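# Replace a hotplate's missing rubber foot with the best spare

## Task

One corner of the hotplate has lost its rubber foot and the plate tilts as a result. From the three spare feet, pick the one closest in height to the lost foot. Set it flat beneath that corner so the hotplate sits on it, with no other object jammed under the hotplate.

## Robot and tools

Robot: two arms. left_arm carries a five-finger left hand and stands on the +y side. right_arm carries a right hand. Their bases sit at about (-0.032, +0.311, 0) m for left_arm and (+0.018, -0.236, 0) m for right_arm, each turned slightly about z. A camera stand is fixed behind the arms. Loose objects may occasionally get a small push from outside.

Scene frame: origin at table-top height, halfway between the arms' nominal bases. +z is up, +x points out over the table, +y is toward left_arm. Image left and right do not match these names. All poses, positions and offset axes use this frame.

Hand point: a point 0.05 m in front of the palm and 0.15 m from the wrist face along the fingers. Its +z runs along the straight fingers and +y out of the palm. On the right hand +x points away from the thumb; on the left hand +x points toward it. Straight fingers extend 0.06 to 0.07 m past the point, and their centre lines lie 0.06 m behind it along -y. A wrist bracket on the little-finger side can strike things. Reported positions and orientations may be off by a few cm. At rest a hand often sits 1 to 3 cm (sometimes 5) short of, usually below, its commanded pose without touching anything. The commanded orientation is clipped to within 40 degrees of the measured one each step.

execute_actions(actions, cameras): actions is a list of actions. Each action is up to 15 rows, one row per 1/30 s step; a short action repeats its last row. Every row holds 28 numbers in [-1, 1], covering both arms even if one is idle: left dx, dy, dz, rx, ry, rz; left thumb_turn, thumb_bend, index, middle, ring, little; left force_limit, speed; then the same 14 for the right arm. The six pose numbers are an offset, not a pose: they are measured from that arm's Hand target at the start of the action, along scene axes. Each row counts from that same start, not from the previous row, and each new action starts again from the current Hand target. 1.0 equals 0.6 m or 180 degrees. rx, ry, rz form one rotation vector, turning about the Hand target position. Six zeros re-request the current Hand target. Hand motor numbers are absolute targets: -1 open (thumb beside palm, straight; fingers straight), +1 closed (thumb in front of palm, fully bent; fingers curled). force_limit maps -1 to about 0 N and +1 to 10 N at the fingertip (15 N for the two thumb motors). speed rises from near zero at -1 to full at +0.48 and stays full above. No value means no change: to leave a hand alone, resend the last eight numbers that were executed for it; before any have run, send its hand_measured six plus hand_force_limit and hand_speed. For a gentle grip close at speed -0.94 or below. With thumb turned in front, objects about 0.035 to 0.065 m thick can be held. cameras: names, ["all"], or []; by default images come only with an empty actions list.

move(target, speed, blend, blocking, cameras): drives each hand point in a straight line. target is one 28-number row or a list of up to 15 rows, laid out as above; every row's pose numbers are offsets from the same starting Hand targets. speed in m/s, 0.002 to 4.3, default 0.25 (turns up to twice that in rad/s); one value or one per target. blend in metres rounds corners between listed targets; 0 stops at each. blocking=false returns after about 0.5 s while the move continues. Paths do not avoid obstacles or the other arm and stop after 10 s. Avoid paths near an arm's own base. The result adds a move: line giving the ending (done, off_target, moving, held, fault) and limits (paced = pose clipped, held = steps withheld).

wait(seconds 0 to 10) lets time pass holding commands. stop() brakes a running move. zoom_image(camera, region=[x0, y0, x1, y1] in pixels, at most 504 by 504) enlarges part of the newest image of cam_head_left, cam_head_right, cam_high, cam_low, cam_left_wrist or cam_right_wrist. All six images are 672x504. show_instructions() shows the reference pages. finished_scene(scene=1) ends the scene for good.

Results: per arm end_effector_position (m), end_effector_quat_wxyz, Hand target, joint positions, velocities and torques (torques include arm weight and have offsets), motor temperatures. Per hand, six values each in motor order: hand_measured (position on the target scale), hand_stopped_by (moving, target, force, stalled, fault), hand_load_n (fingertip force, positive pushing open; near 0 means no grip), plus hand_force_limit and hand_speed. MOTOR HOT appears near 85 °C; at 100 °C the arm drops for 30 to 60 s (OVER-TEMPERATURE FAULT).

Avoid: dropping parts or releasing them while moving, fast impacts or hard shoves, heavy finger loads, touching or gripping between the two arms, long strained holds that heat motors, and leaving anything off the table. A blocked arm keeps pushing until commanded back past its hand point. The result must remain correct after the robot lets go.

Each tool is called after "Request:" by a JSON object that holds its "method" and its "body", one argument or row to a line.

Reference images:

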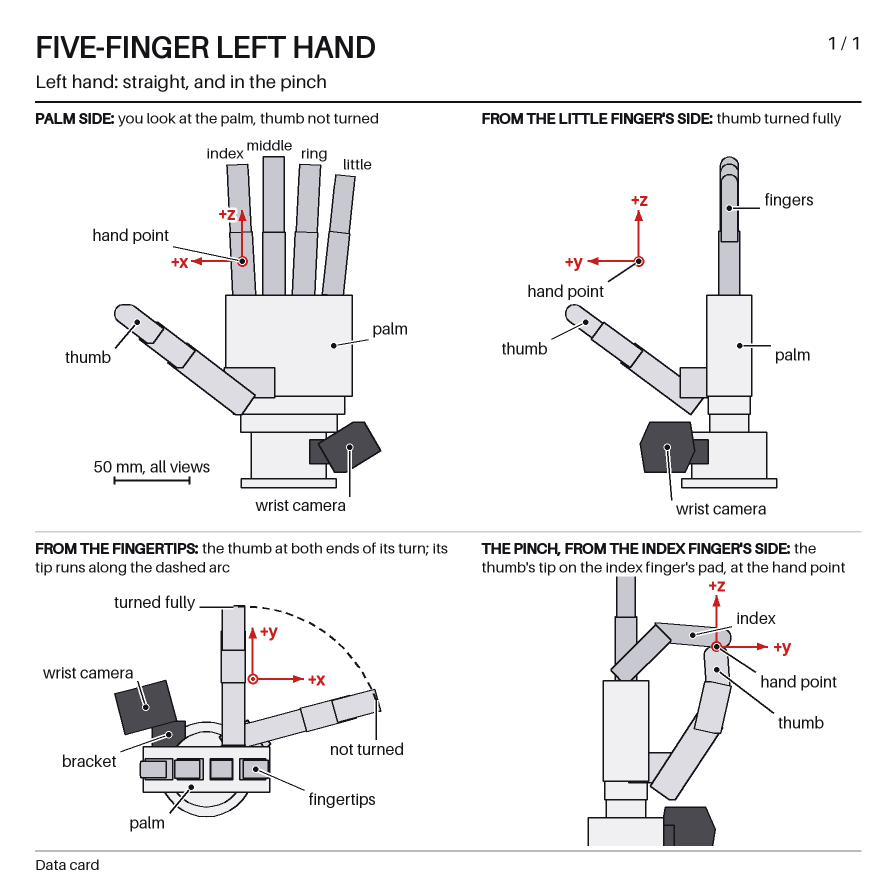

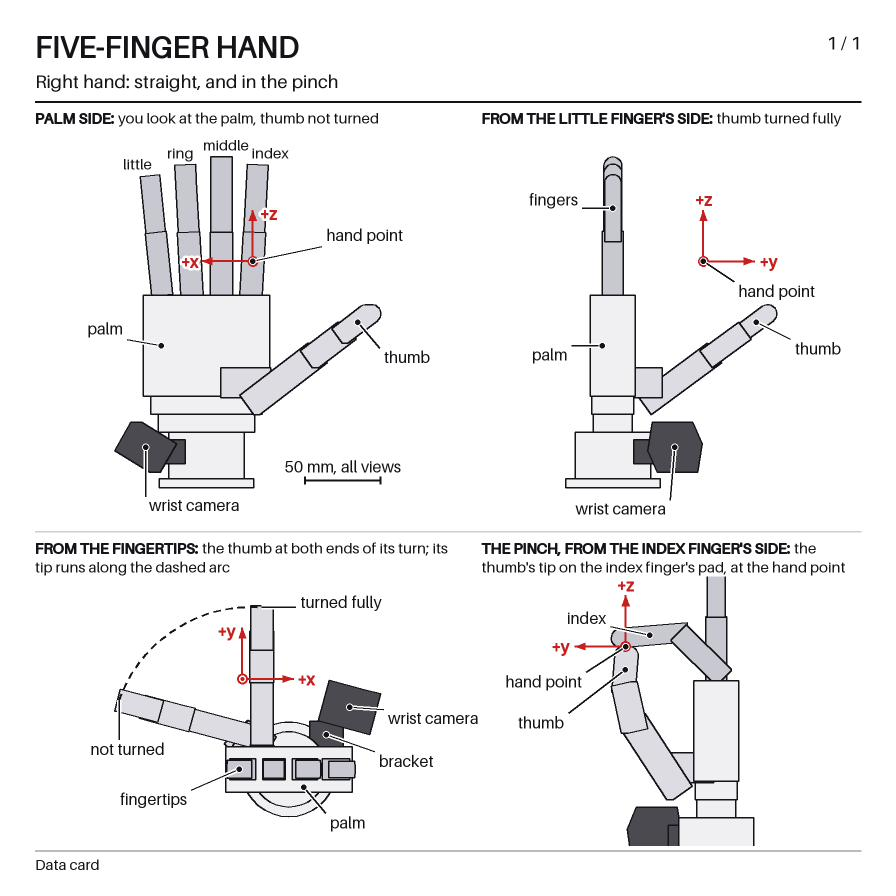

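## Session

Request:
{"method": "execute_actions", "body": {
  "actions": []
}}

Scene clock: 0.00 s.
left_arm: end_effector_position=(+0.4431, -0.0527, +0.3339) hand_measured=(-1.000, -1.000, -1.000, -1.000, -1.000, -1.000) hand_load_n=(+0.0, +0.0, +0.0, +0.0, +0.0, +0.0) hand_stopped_by=(target, target, target, target, target, target) hand_force_limit=0.00 hand_speed=-0.80 end_effector_quat_wxyz=(-0.378, +0.561, -0.445, +0.587) | right_arm: end_effector_position=(+0.1800, -0.3010, +0.1625) hand_measured=(-1.000, -1.000, -1.000, -1.000, -1.000, -1.000) hand_load_n=(+0.0, +0.0, +0.0, +0.0, +0.0, +0.0) hand_stopped_by=(target, target, target, target, target, target) hand_force_limit=0.00 hand_speed=-0.80 end_effector_quat_wxyz=(-0.005, +0.048, +0.997, +0.061)
Joint positions: left_arm=[-0.777 1.278 0.948 0.296 -0.699 -0.35] | right_arm=[-0.881 0.841 0.746 -1.572 -0.078 0.811]
Joint velocities: within noise
Joint torques (N m): no reading
Motor temperatures (°C): left_arm=[27 28 28 26 25 23] | right_arm=[29 25 27 27 23 22]
Heat: left arm: hottest shoulder 28 °C; right arm: hottest waist 29 °C.
Hand target: left_arm +0.4462, -0.0559, +0.3590; -0.376, +0.558, -0.430, +0.602 | right_arm +0.1851, -0.3068, +0.1715; +0.004, +0.048, +0.998, +0.052

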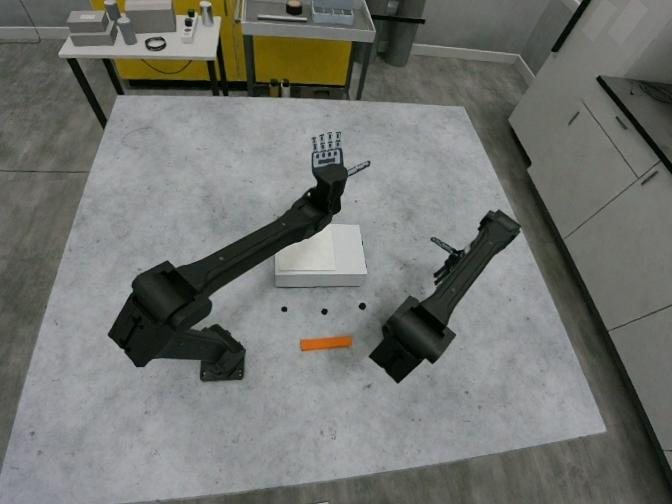

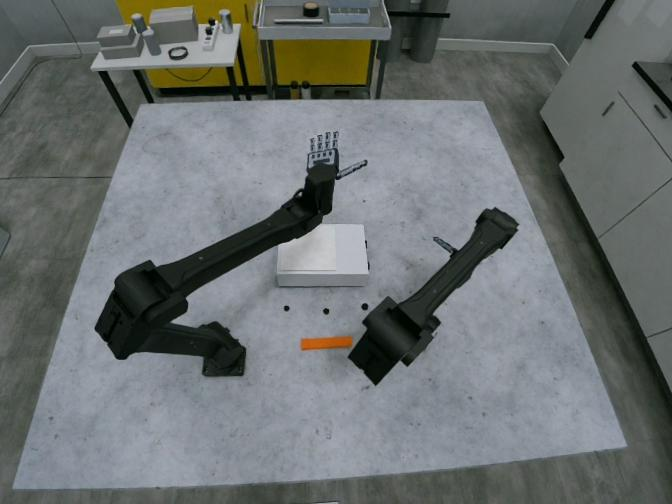

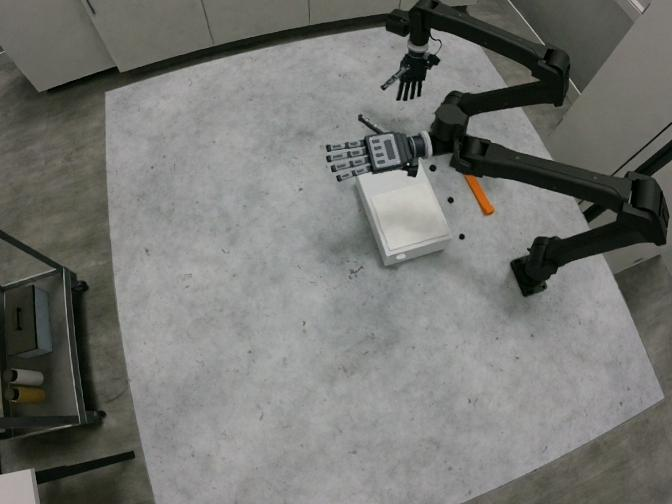

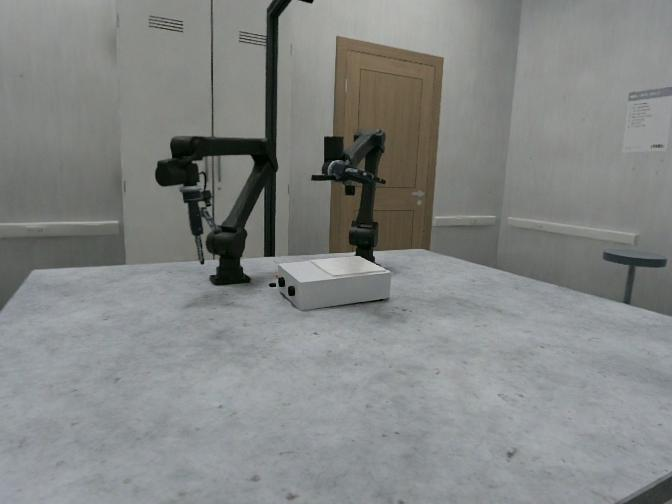

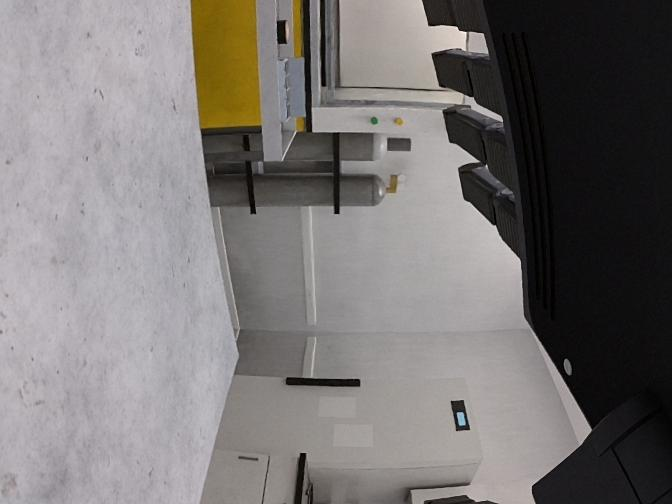

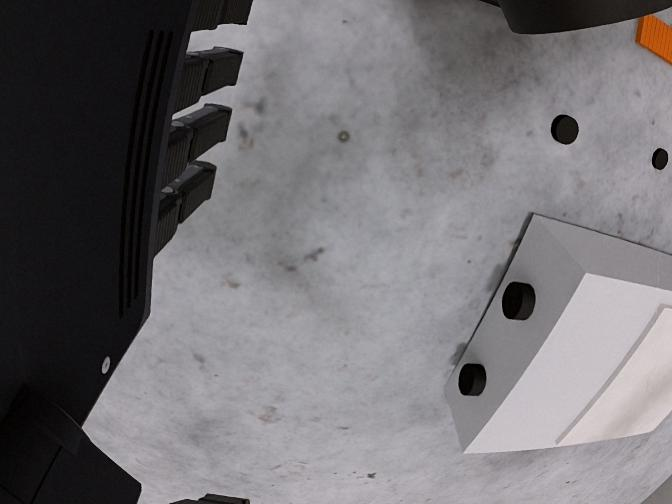

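Request:
{"method": "zoom_image", "body": {
  "camera": "cam_head_left",
  "region": [250, 200, 400, 370]
}}

Request:
{"method": "zoom_image", "body": {
  "camera": "cam_low",
  "region": [250, 240, 410, 320]
}}

Request:
{"method": "zoom_image", "body": {
  "camera": "cam_high",
  "region": [340, 140, 520, 280]
}}

Request:
{"method": "zoom_image", "body": {
  "camera": "cam_right_wrist",
  "region": [420, 80, 672, 470]
}}

Scaled by 2.965 from the camera's 672x504 image, which has a finer 960x720 frame.

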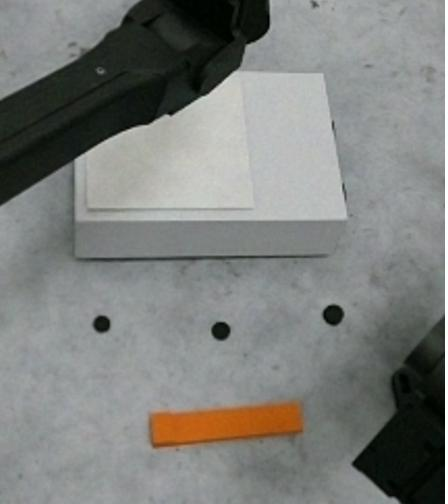

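Scaled by 3.150 from the camera's 672x504 image, which has a finer 960x720 frame.

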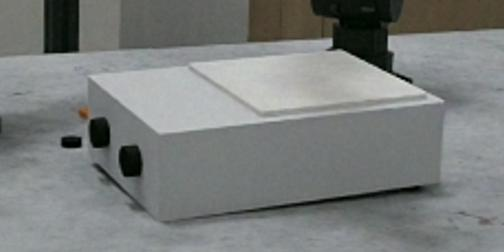

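Scaled by 2.800 from the camera's 672x504 image, which has a finer 960x720 frame.

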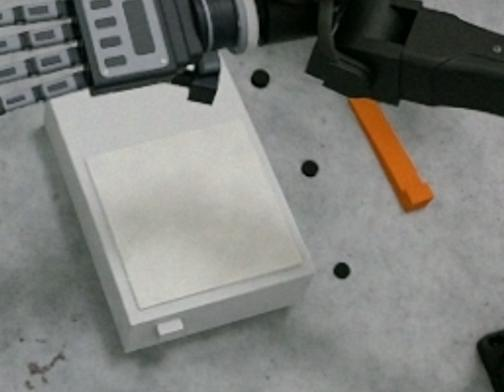

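Scaled by 1.292 from the camera's 672x504 image, which has a finer 960x720 frame.

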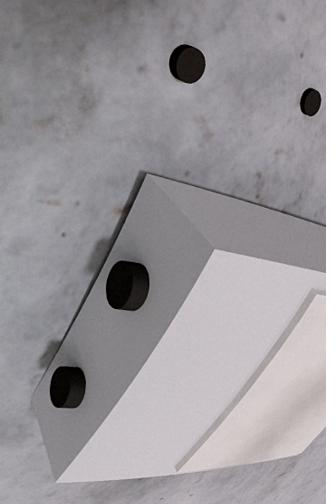

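Request:
{"method": "move", "body": {
  "target": [-0.25, 0.5, 0.0, 0, 0, 0.1, -1,-1,-1,-1,-1,-1,0,-0.8, -0.008, 0.061, -0.086, 0,0,0.333, -1,-1,-1,-1,-1,-1,0,-0.8],
  "cameras": ["all"]
}}

Scene clock: 11.67 s.
left_arm: end_effector_position=(+0.2972, +0.2410, +0.3626) hand_measured=(-1.000, -1.000, -1.000, -1.000, -1.000, -1.000) hand_load_n=(+0.0, +0.0, +0.0, +0.0, +0.0, +0.0) hand_stopped_by=(target, target, target, target, target, target) hand_force_limit=0.00 hand_speed=-0.80 end_effector_quat_wxyz=(-0.464, +0.616, -0.336, +0.541) | right_arm: end_effector_position=(+0.1782, -0.2692, +0.1212) hand_measured=(-1.000, -1.000, -1.000, -1.000, -1.000, -1.000) hand_load_n=(+0.0, +0.0, +0.0, +0.0, +0.0, +0.0) hand_stopped_by=(target, target, target, target, target, target) hand_force_limit=0.00 hand_speed=-0.80 end_effector_quat_wxyz=(-0.022, -0.448, +0.892, +0.048)
Joint positions: left_arm=[-0.42 0.369 0.562 -0.174 -0.649 -0.35] | right_arm=[-0.504 0.993 0.719 -1.399 -0.021 0.163]
Joint torques (N m): left_arm=[3.14 0.97 9.29 0.75 0.02 -0.04] | right_arm=[-0.21 -2.2 8.62 -0.25 0.09 -0.18]
Heat: left arm: hottest elbow 32 °C; right arm: hottest waist 29 °C.
Hand target: left_arm +0.2962, +0.2442, +0.3591; -0.465, +0.618, -0.337, +0.536 | right_arm +0.1803, -0.2702, +0.1200; -0.022, -0.457, +0.888, +0.047
Off the commanded pose: left_arm 0.005 m, 1 deg | right_arm 0.003 m, 1 deg.
move: done
camera_calibration:
cam_left_wrist: T_world_to_cam=[[-0.0697468, 0.0847968, 0.993954, -0.364597], [-0.231264, -0.97061, 0.0665772, 0.290358], [0.970388, -0.225223, 0.0873075, -0.154386], [0, 0, 0, 1]] pos_world=[0.191535, 0.27797, 0.356541]
cam_right_wrist: T_world_to_cam=[[-0.935713, 0.345005, 0.073573, 0.252554], [0.33554, 0.806084, 0.487484, 0.106039], [0.108878, 0.480832, -0.870026, 0.330888], [0, 0, 0, 1]] pos_world=[0.164712, -0.33171, 0.217608]

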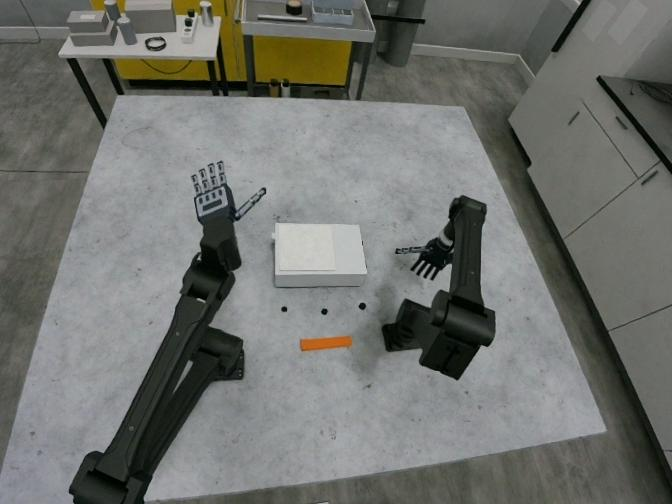

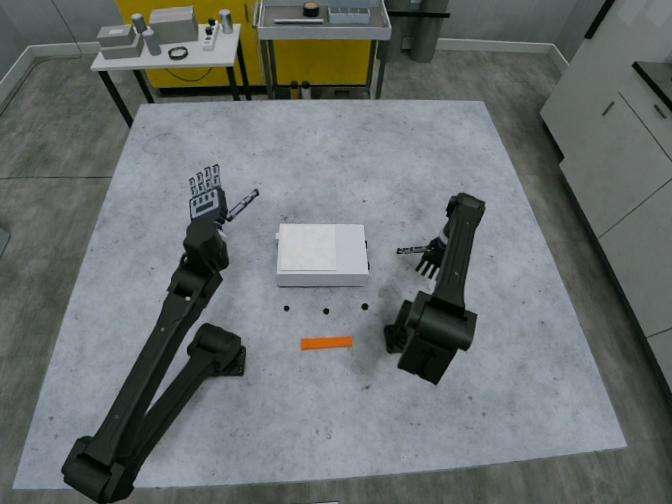

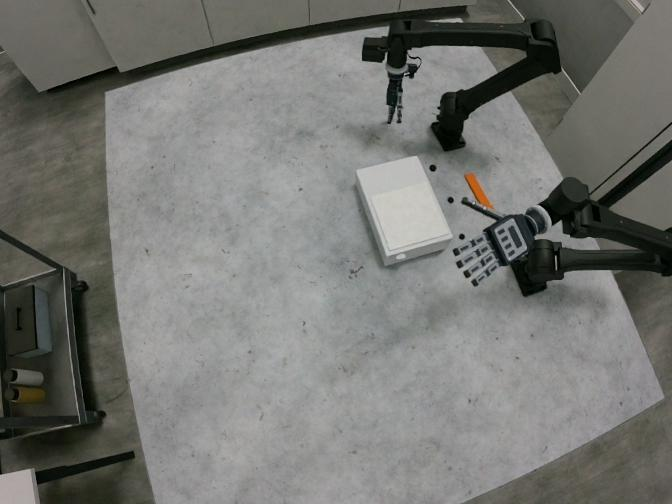

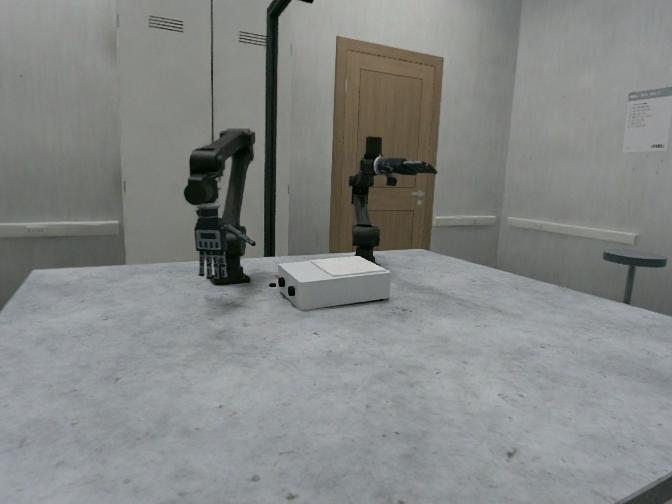

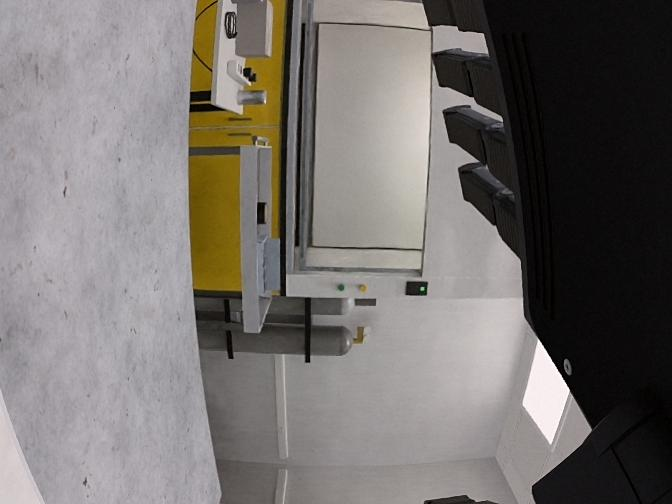

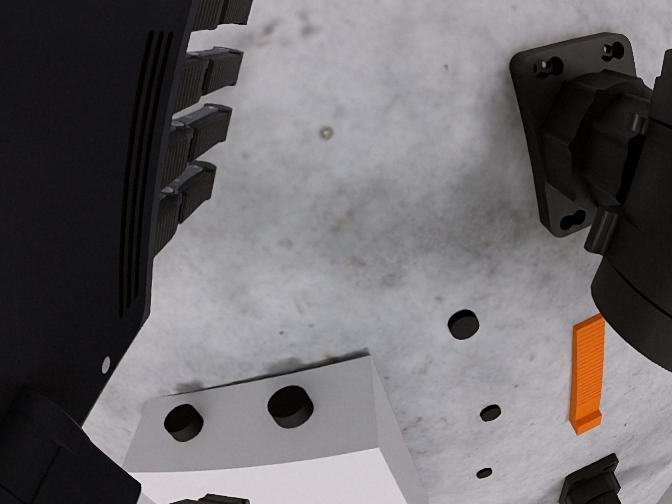

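Request:
{"method": "zoom_image", "body": {
  "camera": "cam_right_wrist",
  "region": [420, 280, 640, 500]
}}

Request:
{"method": "zoom_image", "body": {
  "camera": "cam_low",
  "region": [250, 240, 410, 320]
}}

Request:
{"method": "zoom_image", "body": {
  "camera": "cam_right_wrist",
  "region": [120, 340, 400, 500]
}}

Request:
{"method": "zoom_image", "body": {
  "camera": "cam_head_left",
  "region": [250, 200, 400, 370]
}}

Scaled by 2.291 from the camera's 672x504 image, which has a finer 960x720 frame.

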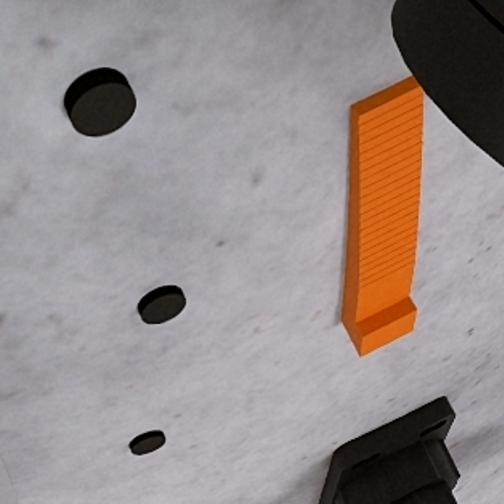

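Scaled by 3.150 from the camera's 672x504 image, which has a finer 960x720 frame.

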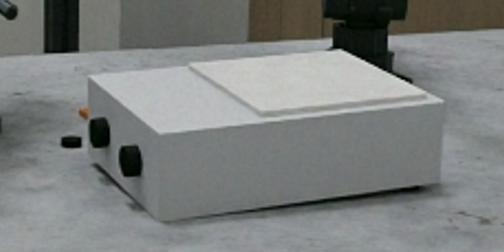

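Scaled by 1.800 from the camera's 672x504 image, which has a finer 960x720 frame.

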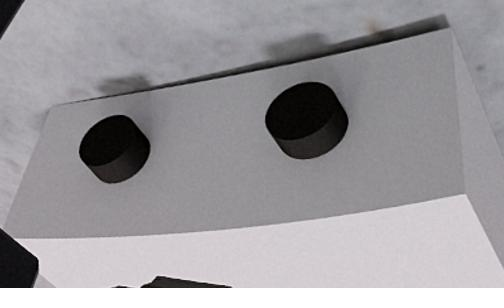

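Scaled by 2.965 from the camera's 672x504 image, which has a finer 960x720 frame.

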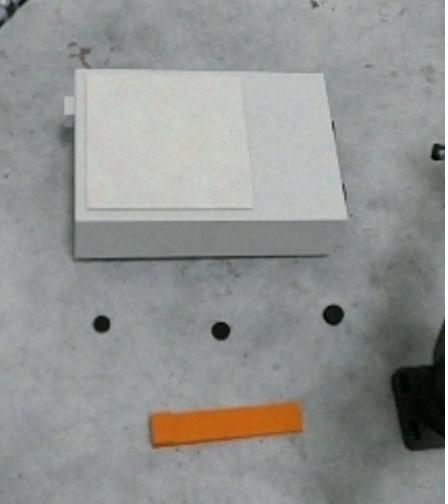

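Request:
{"method": "zoom_image", "body": {
  "camera": "cam_right_wrist",
  "region": [434, 294, 494, 354]
}}

Request:
{"method": "zoom_image", "body": {
  "camera": "cam_right_wrist",
  "region": [465, 390, 515, 490]
}}

Request:
{"method": "zoom_image", "body": {
  "camera": "cam_right_wrist",
  "region": [560, 300, 620, 440]
}}

Scaled by 8.400 from the camera's 672x504 image, which has a finer 960x720 frame.

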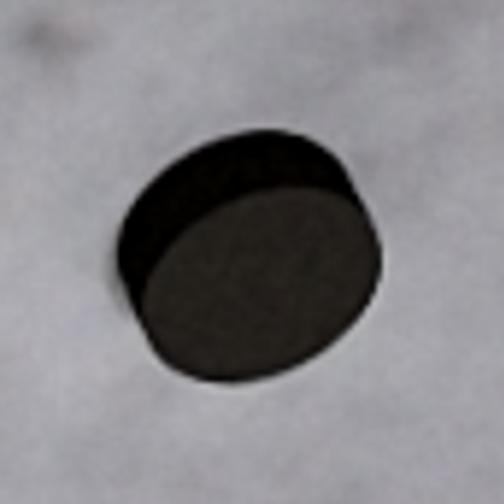

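Scaled by 5.040 from the camera's 672x504 image, which has a finer 960x720 frame.

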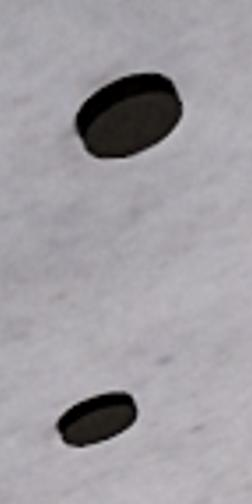

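Scaled by 3.600 from the camera's 672x504 image, which has a finer 960x720 frame.

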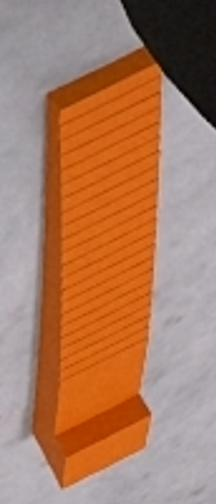

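Request:
{"method": "move", "body": {
  "target": [0,0,0, 0, 0, 0, -1,-1,-1,-1,-1,-1,0,-0.8, -0.09, 0.27, -0.03, 0,0,0.05, -1,-1,-1,-1,-1,-1,0,-0.8],
  "cameras": ["cam_right_wrist"]
}}

Scene clock: 18.57 s.
left_arm: end_effector_position=(+0.2972, +0.2410, +0.3626) hand_measured=(-1.000, -1.000, -1.000, -1.000, -1.000, -1.000) hand_load_n=(+0.0, +0.0, +0.0, +0.0, +0.0, +0.0) hand_stopped_by=(target, target, target, target, target, target) hand_force_limit=0.00 hand_speed=-0.80 end_effector_quat_wxyz=(-0.464, +0.616, -0.336, +0.541) | right_arm: end_effector_position=(+0.1189, -0.1118, +0.0982) hand_measured=(-1.000, -1.000, -1.000, -1.000, -1.000, -1.000) hand_load_n=(+0.0, +0.0, +0.0, -0.5, +0.0, +0.0) hand_stopped_by=(target, target, target, target, target, target) hand_force_limit=0.00 hand_speed=-0.80 end_effector_quat_wxyz=(-0.032, -0.527, +0.848, +0.048)
Joint positions: left_arm=[-0.42 0.369 0.562 -0.174 -0.649 -0.35] | right_arm=[0.332 0.805 0.56 -1.408 -0.082 0.816]
Joint torques (N m): left_arm=[2.96 1.03 9.24 0.55 0.01 -0.07] | right_arm=[-0.73 -0.85 9.89 -0.1 -0.01 0.11]
Heat: left arm: hottest elbow 32 °C; right arm: hottest elbow 30 °C.
Hand target: left_arm +0.2962, +0.2442, +0.3591; -0.465, +0.618, -0.337, +0.536 | right_arm +0.1263, -0.1082, +0.1019; -0.026, -0.525, +0.849, +0.045
Off the commanded pose: left_arm 0.005 m, 1 deg | right_arm 0.009 m, 1 deg.
move: done
camera_calibration:
cam_right_wrist: T_world_to_cam=[[-0.981466, 0.170837, 0.0868342, 0.129176], [0.191459, 0.854475, 0.482924, 0.0332127], [0.00830353, 0.490598, -0.871346, 0.254839], [0, 0, 0, 1]] pos_world=[0.118307, -0.175471, 0.194797]
Images, in order (width x height): cam_right_wrist 672x504.

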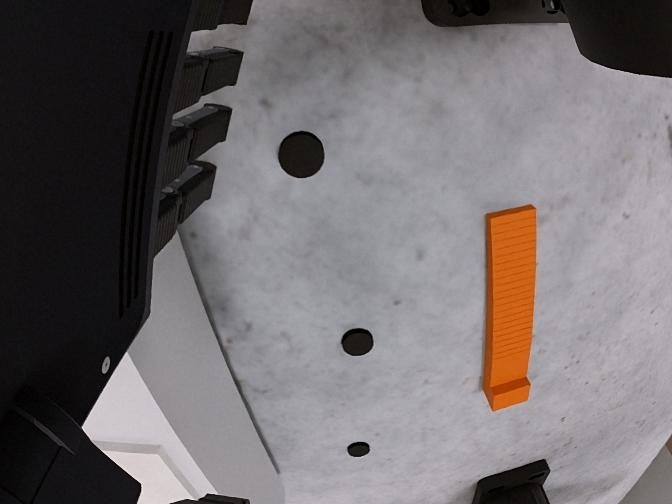

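Request:
{"method": "zoom_image", "body": {
  "camera": "cam_right_wrist",
  "region": [330, 315, 390, 375]
}}

Request:
{"method": "zoom_image", "body": {
  "camera": "cam_right_wrist",
  "region": [330, 420, 390, 480]
}}

Request:
{"method": "zoom_image", "body": {
  "camera": "cam_right_wrist",
  "region": [270, 125, 330, 185]
}}

Request:
{"method": "zoom_image", "body": {
  "camera": "cam_right_wrist",
  "region": [460, 190, 560, 430]
}}

Scaled by 8.400 from the camera's 672x504 image, which has a finer 960x720 frame.

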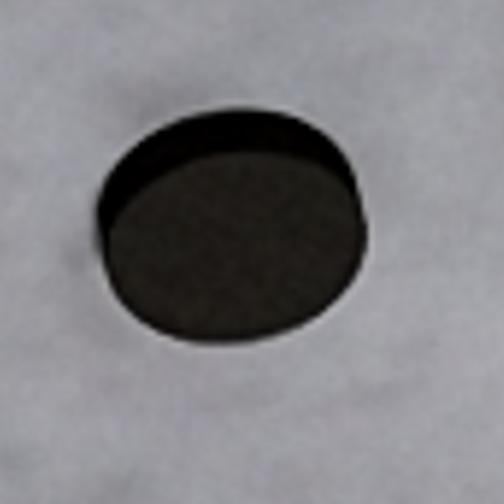

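Scaled by 8.400 from the camera's 672x504 image, which has a finer 960x720 frame.

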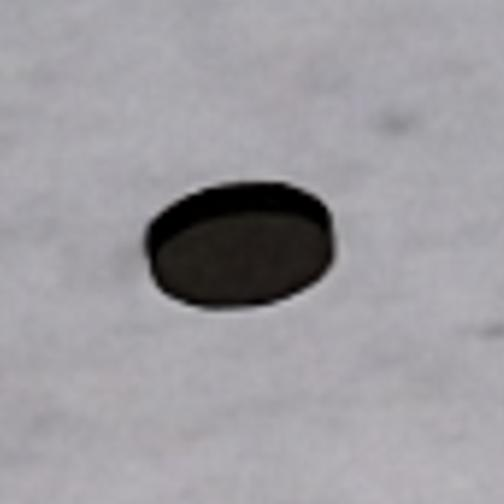

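Scaled by 8.400 from the camera's 672x504 image, which has a finer 960x720 frame.

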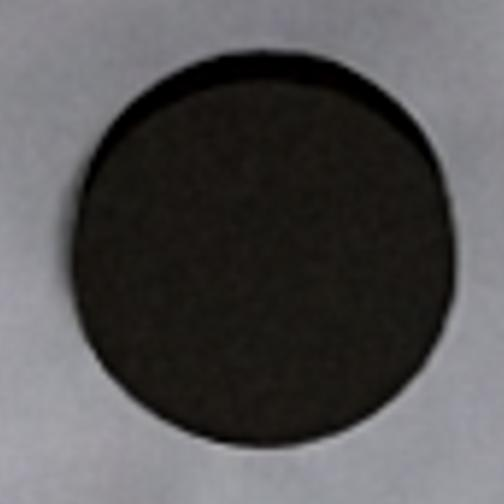

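Scaled by 2.100 from the camera's 672x504 image, which has a finer 960x720 frame.

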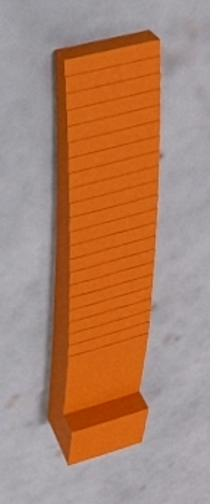

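Request:
{"method": "move", "body": {
  "target": [0.006,0.093,-0.448, 0.1143,-0.0308,-0.3146, -1,-1,-1,-1,-1,-1,0,-0.8, 0,0,0, 0,0,0, -1,-1,-1,-1,-1,-1,0,-0.8],
  "cameras": ["cam_left_wrist","cam_head_left"]
}}

Scene clock: 28.53 s.
left_arm: end_effector_position=(+0.2891, +0.2904, +0.0843) hand_measured=(-1.000, -1.000, -1.000, -1.000, -1.000, -1.000) hand_load_n=(+0.0, +0.0, +0.0, +0.0, +0.0, +0.0) hand_stopped_by=(target, target, target, target, target, target) hand_force_limit=0.00 hand_speed=-0.80 end_effector_quat_wxyz=(+0.256, -0.280, +0.656, -0.653) | right_arm: end_effector_position=(+0.1189, -0.1117, +0.0982) hand_measured=(-1.000, -1.000, -1.000, -1.000, -1.000, -1.000) hand_load_n=(+0.0, -0.5, +0.0, +0.5, +0.0, +0.0) hand_stopped_by=(target, target, target, target, target, target) hand_force_limit=0.00 hand_speed=-0.80 end_effector_quat_wxyz=(-0.032, -0.527, +0.848, +0.048)
Joint positions: left_arm=[0.614 1.47 0.237 1.141 1.386 0.06] | right_arm=[0.332 0.805 0.56 -1.408 -0.082 0.817]
Joint torques (N m): left_arm=[2.61 -3.9 6.06 1.47 0.17 -0.03] | right_arm=[-0.85 -0.03 9.91 -0.17 0.02 0.1]
Motor temperatures (°C): left_arm=[27 28 33 26 25 23] | right_arm=[29 25 30 26 23 22]
Heat: left arm: hottest elbow 33 °C; right arm: hottest elbow 30 °C.
Hand target: left_arm +0.2997, +0.3000, +0.0902; +0.271, -0.271, +0.653, -0.653 | right_arm +0.1263, -0.1082, +0.1020; -0.026, -0.525, +0.849, +0.045
Off the commanded pose: left_arm 0.016 m, 2 deg | right_arm 0.009 m, 1 deg.
move: off_target (left_arm)
camera_calibration:
cam_left_wrist: T_world_to_cam=[[-0.178724, -0.149401, 0.97249, 0.00864699], [-0.926158, -0.308073, -0.217538, 0.387417], [0.332098, -0.939559, -0.0833086, 0.295338], [0, 0, 0, 1]] pos_world=[0.262273, 0.398132, 0.100473]
Images, in order (width x height): cam_head_left 672x504, cam_left_wrist 672x504.

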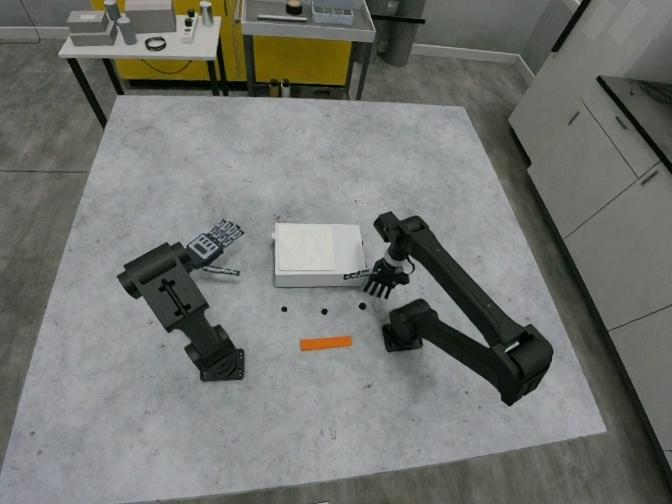

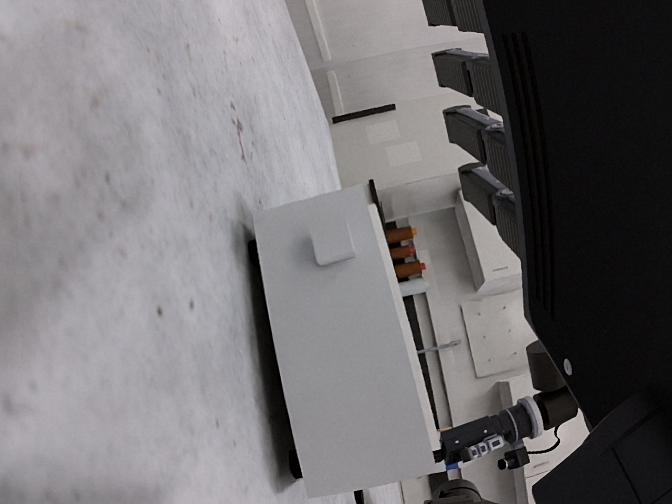

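Excellent view. Zoom on the feet.

Request:
{"method": "zoom_image", "body": {
  "camera": "cam_left_wrist",
  "region": [230, 210, 290, 290]
}}

Request:
{"method": "zoom_image", "body": {
  "camera": "cam_left_wrist",
  "region": [270, 430, 370, 504]
}}

Request:
{"method": "zoom_image", "body": {
  "camera": "cam_left_wrist",
  "region": [230, 190, 480, 504]
}}

Scaled by 6.300 from the camera's 672x504 image, which has a finer 960x720 frame.

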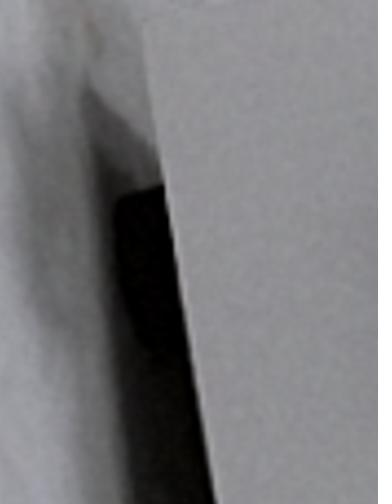

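Scaled by 5.040 from the camera's 672x504 image, which has a finer 960x720 frame.

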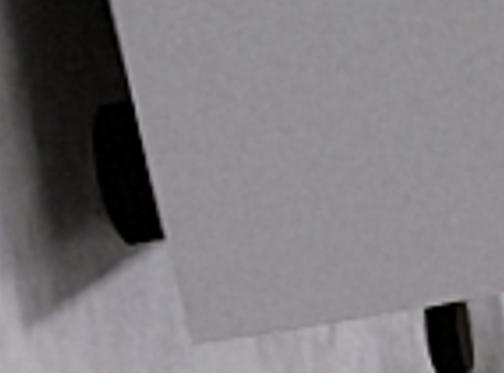

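Scaled by 1.605 from the camera's 672x504 image, which has a finer 960x720 frame.

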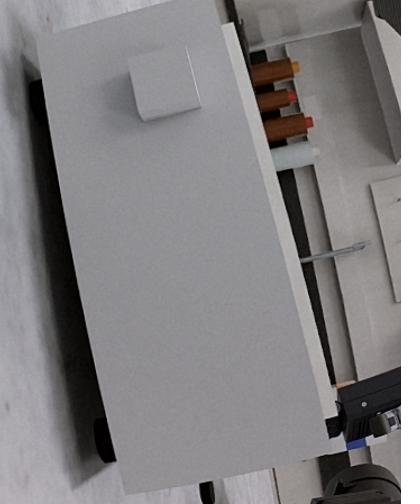

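Request:
{"method": "move", "body": {
  "target": [-0.1,0,-0.05, 0,0,0, -1,-1,-1,-1,-1,-1,0,-0.8, 0,0,0, 0,0,0, -1,-1,-1,-1,-1,-1,0,-0.8],
  "cameras": ["cam_left_wrist","cam_low"]
}}

Scene clock: 34.13 s.
left_arm: end_effector_position=(+0.2403, +0.2982, +0.0615) hand_measured=(-1.000, -1.000, -1.000, -1.000, -1.000, -1.000) hand_load_n=(+0.0, +0.0, +0.0, +0.0, +0.0, +0.0) hand_stopped_by=(target, target, target, target, target, target) hand_force_limit=0.00 hand_speed=-0.80 end_effector_quat_wxyz=(+0.263, -0.273, +0.654, -0.654) | right_arm: end_effector_position=(+0.1189, -0.1117, +0.0982) hand_measured=(-1.000, -1.000, -1.000, -1.000, -1.000, -1.000) hand_load_n=(+0.0, +0.0, +0.0, +0.0, +0.0, +0.0) hand_stopped_by=(target, target, target, target, target, target) hand_force_limit=0.00 hand_speed=-0.80 end_effector_quat_wxyz=(-0.032, -0.527, +0.848, +0.048)
Joint positions: left_arm=[0.772 1.524 0.144 1.183 1.544 0.184] | right_arm=[0.332 0.805 0.56 -1.408 -0.082 0.817]
Joint torques (N m): left_arm=[2.9 -3.49 2.32 1.09 0.25 0.03] | right_arm=[-0.26 -0.67 9.92 -0.1 0.01 0.08]
Heat: left arm: hottest elbow 33 °C; right arm: hottest elbow 30 °C.
Hand target: left_arm +0.2398, +0.3001, +0.0602; +0.271, -0.271, +0.653, -0.653 | right_arm +0.1263, -0.1082, +0.1020; -0.026, -0.525, +0.849, +0.045
Off the commanded pose: left_arm 0.002 m, 1 deg | right_arm 0.009 m, 1 deg.
move: done
camera_calibration:
cam_left_wrist: T_world_to_cam=[[-0.198138, -0.152892, 0.968176, 0.0292051], [-0.921473, -0.307639, -0.237161, 0.339673], [0.334109, -0.939139, -0.0799309, 0.316108], [0, 0, 0, 1]] pos_world=[0.213171, 0.405831, 0.0775483]
Images, in order (width x height): cam_low 672x504, cam_left_wrist 672x504.

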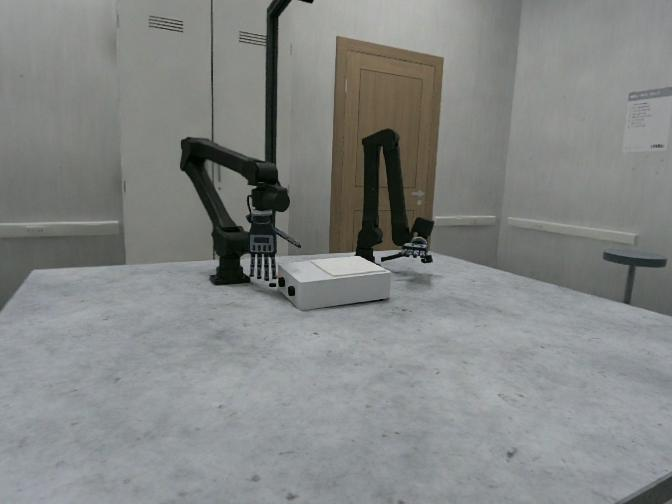

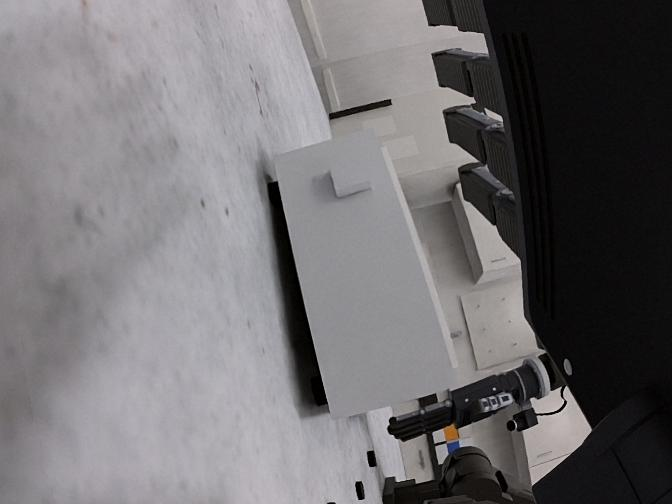

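Request:
{"method": "zoom_image", "body": {
  "camera": "cam_left_wrist",
  "region": [290, 360, 400, 504]
}}

Request:
{"method": "zoom_image", "body": {
  "camera": "cam_left_wrist",
  "region": [250, 160, 310, 240]
}}

Request:
{"method": "zoom_image", "body": {
  "camera": "cam_left_wrist",
  "region": [290, 360, 340, 420]
}}

Scaled by 3.500 from the camera's 672x504 image, which has a finer 960x720 frame.

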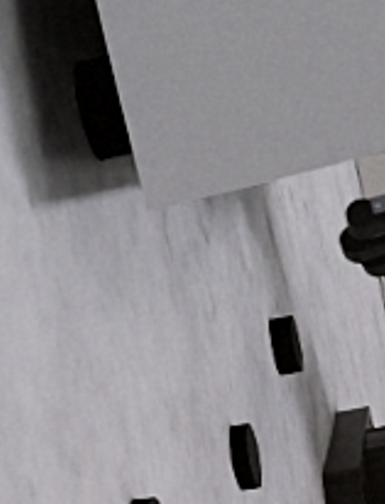

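Scaled by 6.300 from the camera's 672x504 image, which has a finer 960x720 frame.

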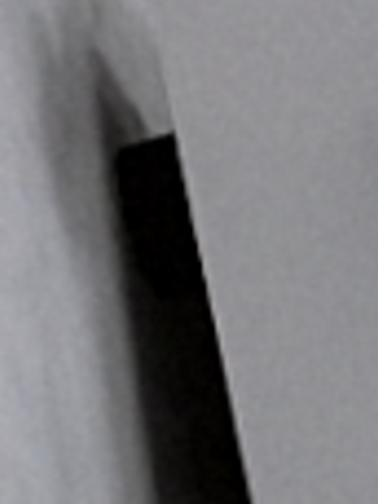

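Scaled by 8.400 from the camera's 672x504 image, which has a finer 960x720 frame.

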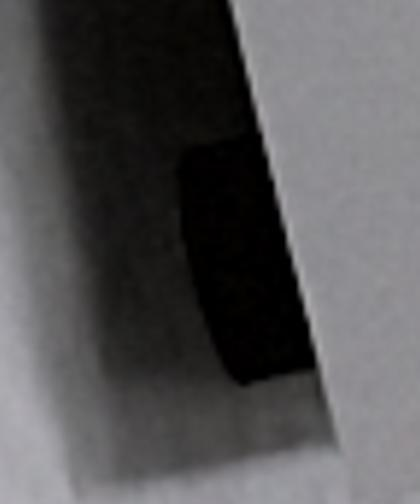

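Request:
{"method": "zoom_image", "body": {
  "camera": "cam_left_wrist",
  "region": [345, 440, 409, 504]
}}

Request:
{"method": "zoom_image", "body": {
  "camera": "cam_left_wrist",
  "region": [305, 460, 365, 504]
}}

Scaled by 7.875 from the camera's 672x504 image, which has a finer 960x720 frame.

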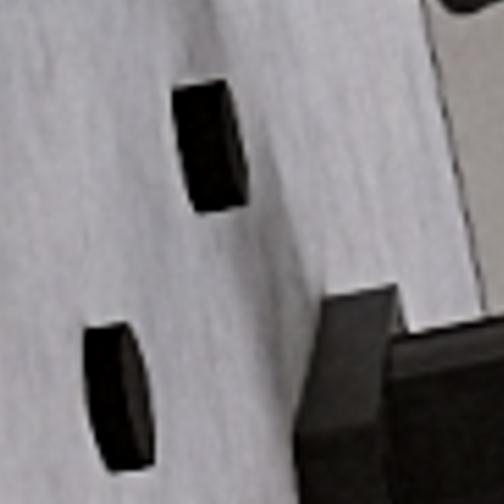

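Scaled by 8.400 from the camera's 672x504 image, which has a finer 960x720 frame.

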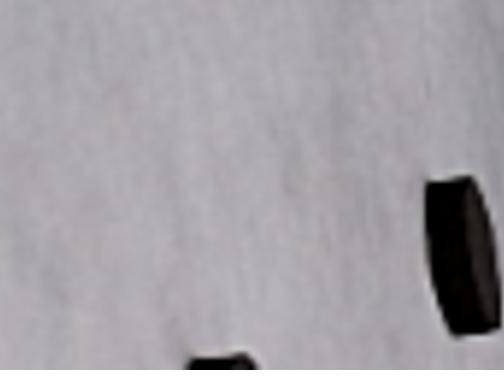

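Request:
{"method": "zoom_image", "body": {
  "camera": "cam_left_wrist",
  "region": [250, 120, 490, 504]
}}

Scaled by 1.312 from the camera's 672x504 image, which has a finer 960x720 frame.

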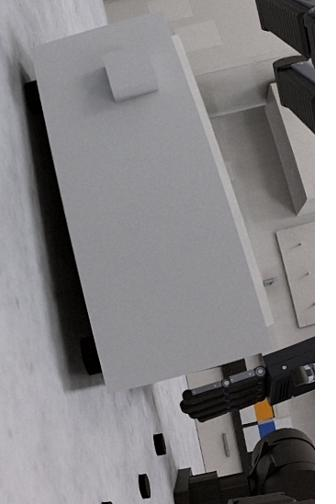

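Request:
{"method": "wait", "body": {
  "seconds": 0,
  "cameras": ["cam_right_wrist"]
}}

Request:
{"method": "zoom_image", "body": {
  "camera": "cam_right_wrist",
  "region": [475, 350, 545, 420]
}}

Request:
{"method": "zoom_image", "body": {
  "camera": "cam_right_wrist",
  "region": [475, 190, 555, 270]
}}

Scene clock: 46.30 s.
left_arm: end_effector_position=(+0.2404, +0.2983, +0.0615) hand_measured=(-1.000, -1.000, -1.000, -1.000, -1.000, -1.000) hand_load_n=(-0.5, +0.0, +0.0, +0.0, +0.0, +0.0) hand_stopped_by=(target, target, target, target, target, target) hand_force_limit=0.00 hand_speed=-0.80 end_effector_quat_wxyz=(+0.264, -0.273, +0.654, -0.654) | right_arm: end_effector_position=(+0.1189, -0.1117, +0.0982) hand_measured=(-1.000, -1.000, -1.000, -1.000, -1.000, -1.000) hand_load_n=(+0.0, +0.0, +0.0, +0.0, +0.0, +0.0) hand_stopped_by=(target, target, target, target, target, target) hand_force_limit=0.00 hand_speed=-0.80 end_effector_quat_wxyz=(-0.032, -0.527, +0.848, +0.048)
Joint positions: left_arm=[0.772 1.524 0.144 1.183 1.544 0.185] | right_arm=[0.332 0.805 0.56 -1.408 -0.082 0.817]
Joint torques (N m): left_arm=[2.02 -3.43 2.26 1.2 0.23 0.05] | right_arm=[-0.09 -0.21 9.89 -0.18 0.03 0.06]
Heat: left arm: hottest elbow 32 °C; right arm: hottest elbow 31 °C.
Hand target: left_arm +0.2398, +0.3001, +0.0602; +0.271, -0.271, +0.653, -0.653 | right_arm +0.1263, -0.1082, +0.1020; -0.026, -0.525, +0.849, +0.045
Off the commanded pose: left_arm 0.002 m, 1 deg | right_arm 0.009 m, 1 deg.
camera_calibration:
cam_right_wrist: T_world_to_cam=[[-0.981384, 0.171303, 0.0868349, 0.129232], [0.191866, 0.854452, 0.482804, 0.0330985], [0.00850952, 0.490476, -0.871413, 0.254757], [0, 0, 0, 1]] pos_world=[0.118308, -0.175371, 0.194797]
Images, in order (width x height): cam_right_wrist 672x504.

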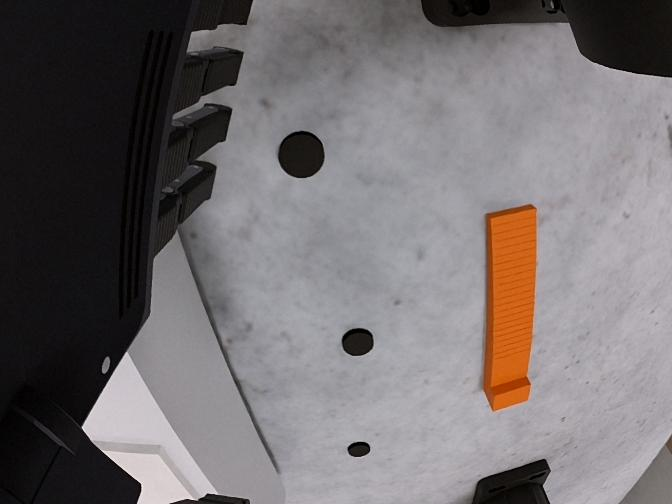

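Scaled by 7.200 from the camera's 672x504 image, which has a finer 960x720 frame.

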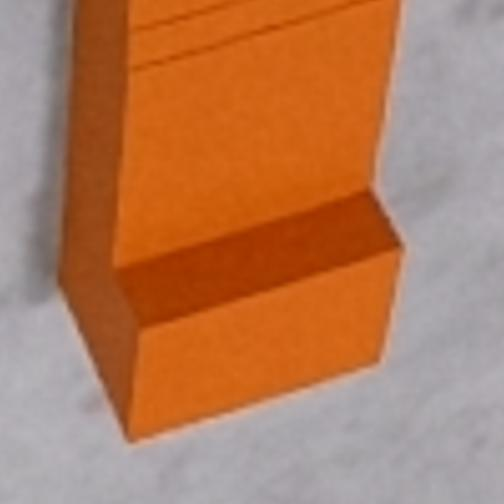

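Scaled by 6.300 from the camera's 672x504 image, which has a finer 960x720 frame.

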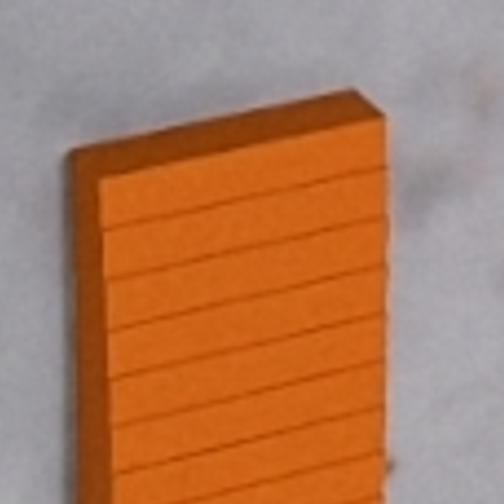

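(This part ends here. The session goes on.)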